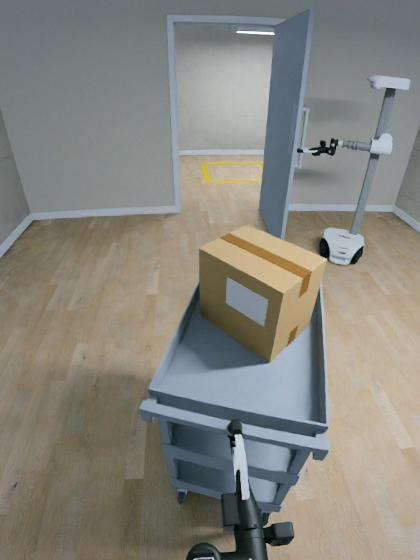

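{"op": "move", "data": {"blocking": false, "r2": {"base":{"translate_m":0.2,"strafe_m":-0.16},"pace":"slow"}, "cameras": []}}

{"op": "wait", "data": {"seconds": 8, "cameras": ["r2_head_camera"]}}

Scene clock: 1180.20 s.
move: r2 moving
r1: as last shown
r1.base_tilt: forward=-1.6 right=+1.3
r1.lidar_m: 0.48 0.55 1.88 1.79 3.94 1.75 1.35 1.29 1.42 1.12 1.08 0.70
r1.motor_effort: lift_m=+24(25) arm_m=-5(6) wheel_0=+8(9) wheel_1=-1(2) wheel_2=+9(9)
r1.servo_current: wrist_yaw_rad=65(65) wrist_pitch_rad=39(46) wrist_roll_rad=52(65) gripper_m=59(65)
r1.contact_limits: translate_m 0.5
r1.wrist_depth_mm: - - 253 167 236 229 224 / - - 253 166 236 230 224 / - - 254 167 238 230 225 / - - 255 167 238 231 225 / - - 256 168 239 231 225 / - - 188 168 237 232 226 / - - 254 166 166 229 227
r2.base_odometry: x=+0.111 y=-0.960 heading=-2.135
r2.turned_by_wheels: +0.000
r2.turned_by_imu: +0.001
r2.base_tilt: forward=-0.7 right=+0.1
r2.lidar_m: 0.47 0.53 2.03 1.90 1.97 2.28 2.16 2.24 2.95 2.81 2.92 0.42
r2.base_status: translate_m moving; strafe_m moving
r2.joint_positions: lift_m=+0.687 arm_m=+0.000 wrist_yaw_rad=+0.000 wrist_pitch_rad=+0.004 wrist_roll_rad=+1.570 gripper_m=-0.018
r2.joint_status: not commanded
r2.measured_speeds: translate_m=+0.041 strafe_m=-0.033 rotate_rad=+0.000 lift_m=+0.000 arm_m=+0.000 wrist_yaw_rad=+0.000 wrist_pitch_rad=+0.000 wrist_roll_rad=+0.000
r2.motor_effort: lift_m=+17(17) arm_m=+4(4) wheel_0=+13(13) wheel_1=-4(5) wheel_2=-8(11)
r2.servo_current: wrist_yaw_rad=39(52) wrist_pitch_rad=39(46) wrist_roll_rad=52(52) gripper_m=124(124)
r2.hand_pose: x=+0.4593 y=-0.0874 z=+0.8641 quat_wxyz=(+0.707, +0.707, +0.001, -0.001) (m; r2's base frame)
r2.wrist_depth_mm: - - - 164 218 - - / - - 508 173 228 - - / - 496 469 182 239 831 - / - - 549 190 251 - - / - - 668 202 263 - - / - - 187 204 178 1708 - / - - - - - 1576 469
pictures: none
No camera images: "cameras" was empty.

Scene clock: 1183.47 s.
earlier move: r2 done
r1.base_odometry: x=-2.501 y=+1.791 heading=+0.316
r1.turned_by_wheels: +0.000
r1.turned_by_imu: +0.000
r1.base_tilt: forward=-1.6 right=+1.3
r1.lidar_m: 0.47 0.55 1.63 1.55 3.95 1.70 1.32 1.29 1.42 1.10 1.08 0.73
r1.base_status: not commanded
r1.joint_positions: lift_m=+0.800 arm_m=+0.100 wrist_yaw_rad=+0.553 wrist_pitch_rad=+0.002 wrist_roll_rad=+0.000 gripper_m=-0.019
r1.joint_status: not commanded
r1.measured_speeds: all 0
r1.motor_effort: lift_m=+25(25) arm_m=-6(6) wheel_0=+8(9) wheel_1=-1(2) wheel_2=+9(9)
r1.servo_current: wrist_yaw_rad=46(65) wrist_pitch_rad=39(52) wrist_roll_rad=33(72) gripper_m=59(65)
r1.contact_limits: translate_m 0.5
r1.hand_pose: x=+0.5624 y=+0.0770 z=+0.9771 quat_wxyz=(+0.962, +0.000, +0.001, +0.273) (m; r1's base frame)
r1.wrist_depth_mm: - - 252 167 236 230 223 / - - 255 166 237 230 224 / - - 254 167 239 230 225 / - - 255 167 238 231 225 / - - 257 167 239 230 226 / - - 188 169 238 232 227 / - - 254 167 165 229 227
r2.base_odometry: x=-0.118 y=-1.039 heading=-2.135
r2.turned_by_wheels: +0.000
r2.turned_by_imu: +0.001
r2.base_tilt: forward=-0.7 right=+0.1
r2.lidar_m: 0.45 0.48 2.20 2.08 2.13 2.49 2.34 2.44 2.79 2.65 2.74 0.44
r2.base_status: done
r2.joint_positions: lift_m=+0.687 arm_m=+0.000 wrist_yaw_rad=+0.001 wrist_pitch_rad=+0.004 wrist_roll_rad=+1.570 gripper_m=-0.018
r2.joint_status: not commanded
r2.measured_speeds: all 0
r2.motor_effort: lift_m=+17(17) arm_m=+4(4) wheel_0=+5(16) wheel_1=-5(6) wheel_2=-5(11)
r2.servo_current: wrist_yaw_rad=46(59) wrist_pitch_rad=46(52) wrist_roll_rad=52(59) gripper_m=111(124)
r2.hand_pose: x=+0.4594 y=-0.0870 z=+0.8641 quat_wxyz=(+0.707, +0.707, +0.002, -0.001) (m; r2's base frame)
r2.wrist_depth_mm: - - - 181 236 1661 574 / - - 621 186 244 831 - / - - 492 191 249 831 - / - - 508 196 257 866 - / - - 591 205 264 - - / - - 188 204 178 - - / - - - - 279 1618 496
wait: 3.27 of 8 s (r2 has come to rest)
pictures: r2_head_camera
Images, in order (width x height): r2_head_camera 420x560.

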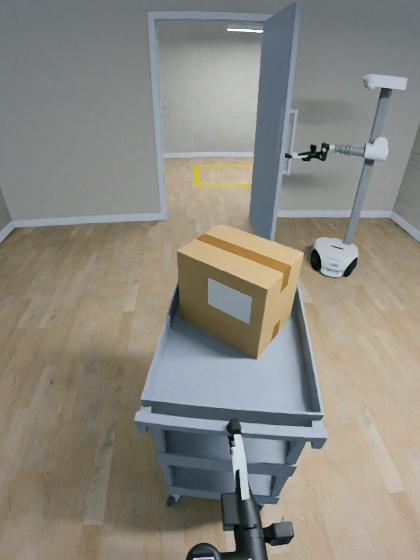

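{"op": "move", "data": {"blocking": false, "r2": {"base":{"translate_m":0.2,"strafe_m":-0.075},"pace":"slow"}, "cameras": []}}

{"op": "wait", "data": {"seconds": 8, "cameras": ["r2_head_camera"]}}

Scene clock: 1189.33 s.
move: r2 moving
r1: as last shown
r1.lidar_m: 0.49 0.57 1.60 1.54 3.97 1.72 1.33 1.30 1.42 1.11 1.08 0.72
r1.motor_effort: lift_m=+24(25) arm_m=-6(6) wheel_0=+9(9) wheel_1=-1(2) wheel_2=+9(9)
r1.servo_current: wrist_yaw_rad=39(72) wrist_pitch_rad=39(52) wrist_roll_rad=46(52) gripper_m=59(65)
r1.contact_limits: translate_m 0.5
r1.wrist_depth_mm: - - 255 167 236 229 224 / - - 254 167 237 230 224 / - - 253 167 237 230 225 / - - 256 167 237 232 225 / - - 256 168 239 230 227 / - - 189 168 237 232 225 / - - 254 167 165 229 228
r2.base_odometry: x=-0.129 y=-1.047 heading=-2.135
r2.turned_by_wheels: +0.000
r2.turned_by_imu: +0.001
r2.base_tilt: forward=-0.7 right=+0.1
r2.lidar_m: 0.45 0.49 2.17 2.07 2.17 2.51 2.35 2.46 2.78 2.63 2.73 0.45
r2.base_status: translate_m moving; strafe_m moving
r2.joint_positions: lift_m=+0.687 arm_m=+0.000 wrist_yaw_rad=+0.001 wrist_pitch_rad=+0.004 wrist_roll_rad=+1.570 gripper_m=-0.018
r2.joint_status: not commanded
r2.measured_speeds: translate_m=+0.049 strafe_m=-0.018 rotate_rad=-0.003 lift_m=+0.000 arm_m=+0.000 wrist_yaw_rad=+0.000 wrist_pitch_rad=+0.000 wrist_roll_rad=+0.000
r2.motor_effort: lift_m=+17(18) arm_m=+4(4) wheel_0=+7(12) wheel_1=+3(5) wheel_2=-11(11)
r2.servo_current: wrist_yaw_rad=46(59) wrist_pitch_rad=39(46) wrist_roll_rad=39(59) gripper_m=117(117)
r2.hand_pose: x=+0.4594 y=-0.0870 z=+0.8641 quat_wxyz=(+0.707, +0.707, +0.002, -0.001) (m; r2's base frame)
r2.wrist_depth_mm: - - - 182 238 1618 564 / - - 634 187 244 820 - / - - 496 192 251 842 - / - - 508 196 257 866 - / - - 585 204 264 - - / - - 187 204 178 - - / - - - - 279 1661 496
pictures: none
No camera images: "cameras" was empty.

Scene clock: 1192.20 s.
earlier move: r2 done
r1.base_odometry: x=-2.501 y=+1.791 heading=+0.316
r1.turned_by_wheels: +0.000
r1.turned_by_imu: +0.000
r1.base_tilt: forward=-1.5 right=+1.3
r1.lidar_m: 0.48 0.56 1.37 1.36 3.97 1.75 1.32 1.29 1.39 1.11 1.08 0.72
r1.base_status: not commanded
r1.joint_positions: lift_m=+0.800 arm_m=+0.100 wrist_yaw_rad=+0.553 wrist_pitch_rad=+0.002 wrist_roll_rad=+0.000 gripper_m=-0.019
r1.joint_status: not commanded
r1.measured_speeds: all 0
r1.motor_effort: lift_m=+24(25) arm_m=-6(6) wheel_0=+8(9) wheel_1=-1(2) wheel_2=+9(9)
r1.servo_current: wrist_yaw_rad=46(72) wrist_pitch_rad=46(52) wrist_roll_rad=52(78) gripper_m=52(65)
r1.contact_limits: translate_m 0.5
r1.hand_pose: x=+0.5624 y=+0.0770 z=+0.9771 quat_wxyz=(+0.962, +0.000, +0.001, +0.273) (m; r1's base frame)
r1.wrist_depth_mm: - - 253 167 237 230 224 / - - 255 167 238 229 224 / - - 254 167 239 231 226 / - - 256 167 237 231 225 / - - 256 168 239 229 225 / - - 187 168 236 232 226 / - - 254 167 165 229 227
r2.base_odometry: x=-0.289 y=-1.167 heading=-2.135
r2.turned_by_wheels: +0.000
r2.turned_by_imu: +0.000
r2.base_tilt: forward=-0.7 right=+0.1
r2.lidar_m: 0.42 0.46 2.26 2.13 2.22 2.70 2.54 2.65 2.68 2.57 2.68 0.44
r2.base_status: done
r2.joint_positions: lift_m=+0.687 arm_m=+0.000 wrist_yaw_rad=-0.001 wrist_pitch_rad=+0.004 wrist_roll_rad=+1.570 gripper_m=-0.018
r2.joint_status: not commanded
r2.measured_speeds: all 0
r2.motor_effort: lift_m=+17(18) arm_m=+3(4) wheel_0=+3(12) wheel_1=+4(7) wheel_2=-6(13)
r2.servo_current: wrist_yaw_rad=52(59) wrist_pitch_rad=46(52) wrist_roll_rad=39(59) gripper_m=117(124)
r2.hand_pose: x=+0.4592 y=-0.0876 z=+0.8641 quat_wxyz=(+0.707, +0.707, +0.001, -0.002) (m; r2's base frame)
r2.wrist_depth_mm: - - - 187 244 1661 1160 / - - - 190 248 842 - / - - 517 195 253 842 - / - - 504 198 258 866 - / - - 574 204 264 - - / - - 187 205 179 - - / - - - - - 1618 -
wait: 2.87 of 8 s (r2 has come to rest)
pictures: r2_head_camera
Images, in order (width x height): r2_head_camera 420x560.

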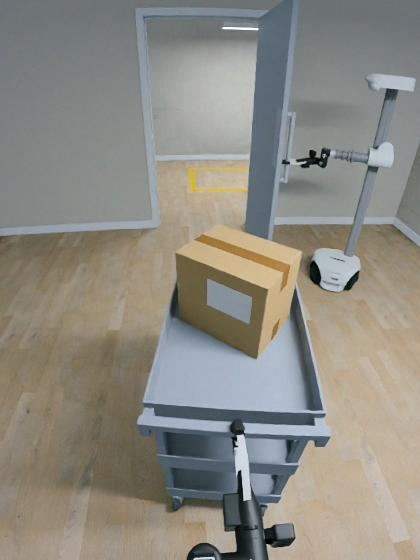

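{"op": "move", "data": {"blocking": false, "r2": {"base":{"translate_m":0.2,"strafe_m":-0.03},"pace":"slow"}, "cameras": []}}

{"op": "wait", "data": {"seconds": 8, "cameras": ["r2_head_camera"]}}

Scene clock: 1202.10 s.
move: r2 moving
r1: as last shown
r1.base_tilt: forward=-1.6 right=+1.3
r1.lidar_m: 0.50 0.55 1.35 1.34 3.92 1.72 1.33 1.29 1.42 1.11 1.08 0.74
r1.motor_effort: lift_m=+24(24) arm_m=-6(6) wheel_0=+8(9) wheel_1=-1(2) wheel_2=+9(9)
r1.servo_current: wrist_yaw_rad=46(65) wrist_pitch_rad=46(52) wrist_roll_rad=46(65) gripper_m=59(65)
r1.contact_limits: translate_m 0.5
r1.wrist_depth_mm: - - 253 167 236 229 223 / - - 254 167 237 229 224 / - - 255 167 237 230 224 / - - 255 167 240 232 226 / - - 255 167 238 231 225 / - - 187 168 237 232 224 / - - 255 167 166 228 228
r2.base_odometry: x=-0.297 y=-1.177 heading=-2.135
r2.turned_by_wheels: +0.000
r2.turned_by_imu: +0.000
r2.base_tilt: forward=-0.7 right=+0.1
r2.lidar_m: 0.43 0.48 2.28 2.16 2.23 2.69 2.56 2.65 2.69 2.56 2.66 0.45
r2.base_status: translate_m moving; strafe_m moving
r2.joint_positions: lift_m=+0.687 arm_m=+0.000 wrist_yaw_rad=-0.001 wrist_pitch_rad=+0.004 wrist_roll_rad=+1.570 gripper_m=-0.018
r2.joint_status: not commanded
r2.measured_speeds: translate_m=+0.050 strafe_m=-0.007 rotate_rad=+0.002 lift_m=+0.000 arm_m=+0.000 wrist_yaw_rad=+0.000 wrist_pitch_rad=+0.000 wrist_roll_rad=+0.000
r2.motor_effort: lift_m=+17(17) arm_m=+4(4) wheel_0=+4(9) wheel_1=+5(7) wheel_2=-14(14)
r2.servo_current: wrist_yaw_rad=52(52) wrist_pitch_rad=46(46) wrist_roll_rad=52(59) gripper_m=117(124)
r2.hand_pose: x=+0.4592 y=-0.0877 z=+0.8641 quat_wxyz=(+0.707, +0.707, +0.001, -0.002) (m; r2's base frame)
r2.wrist_depth_mm: - - - 187 243 1661 1160 / - - - 190 247 831 - / - - 521 195 253 842 - / - - 508 199 259 866 - / - - 569 207 264 - - / - - 188 204 179 - - / - - - - - 1618 -
pictures: none
No camera images: "cameras" was empty.

Scene clock: 1204.90 s.
earlier move: r2 done
r1.base_odometry: x=-2.501 y=+1.791 heading=+0.316
r1.turned_by_wheels: +0.000
r1.turned_by_imu: +0.000
r1.base_tilt: forward=-1.6 right=+1.2
r1.lidar_m: 0.48 0.55 1.18 1.20 3.99 1.75 1.35 1.30 1.41 1.11 1.08 0.74
r1.base_status: not commanded
r1.joint_positions: lift_m=+0.800 arm_m=+0.100 wrist_yaw_rad=+0.553 wrist_pitch_rad=+0.002 wrist_roll_rad=+0.000 gripper_m=-0.019
r1.joint_status: not commanded
r1.measured_speeds: all 0
r1.motor_effort: lift_m=+24(25) arm_m=-6(6) wheel_0=+8(9) wheel_1=-1(2) wheel_2=+9(9)
r1.servo_current: wrist_yaw_rad=33(65) wrist_pitch_rad=39(52) wrist_roll_rad=26(72) gripper_m=65(72)
r1.contact_limits: translate_m 0.5
r1.hand_pose: x=+0.5624 y=+0.0770 z=+0.9771 quat_wxyz=(+0.962, +0.000, +0.001, +0.273) (m; r1's base frame)
r1.wrist_depth_mm: - - 253 167 236 229 223 / - - 254 167 236 230 224 / - - 255 167 238 231 224 / - - 254 167 239 231 226 / - - 256 167 240 230 226 / - - 188 168 238 231 226 / - - 254 166 166 230 227
r2.base_odometry: x=-0.421 y=-1.320 heading=-2.135
r2.turned_by_wheels: +0.000
r2.turned_by_imu: +0.000
r2.base_tilt: forward=-0.7 right=+0.0
r2.lidar_m: 0.45 0.48 2.31 2.20 2.27 2.90 2.74 2.82 2.70 2.53 2.62 0.44
r2.base_status: done
r2.joint_positions: lift_m=+0.687 arm_m=+0.000 wrist_yaw_rad=-0.001 wrist_pitch_rad=+0.004 wrist_roll_rad=+1.570 gripper_m=-0.018
r2.joint_status: not commanded
r2.measured_speeds: all 0
r2.motor_effort: lift_m=+17(17) arm_m=+4(4) wheel_0=+2(9) wheel_1=+3(7) wheel_2=-8(14)
r2.servo_current: wrist_yaw_rad=39(65) wrist_pitch_rad=39(52) wrist_roll_rad=46(59) gripper_m=117(124)
r2.hand_pose: x=+0.4592 y=-0.0878 z=+0.8641 quat_wxyz=(+0.707, +0.707, +0.001, -0.002) (m; r2's base frame)
r2.wrist_depth_mm: - - - 180 236 1661 - / - - 615 185 243 831 - / - - 488 191 250 831 - / - - 517 196 257 866 - / - - 597 203 263 - - / - - 186 204 179 - - / - - - - 279 1576 488
wait: 2.80 of 8 s (r2 has come to rest)
pictures: r2_head_camera
Images, in order (width x height): r2_head_camera 420x560.

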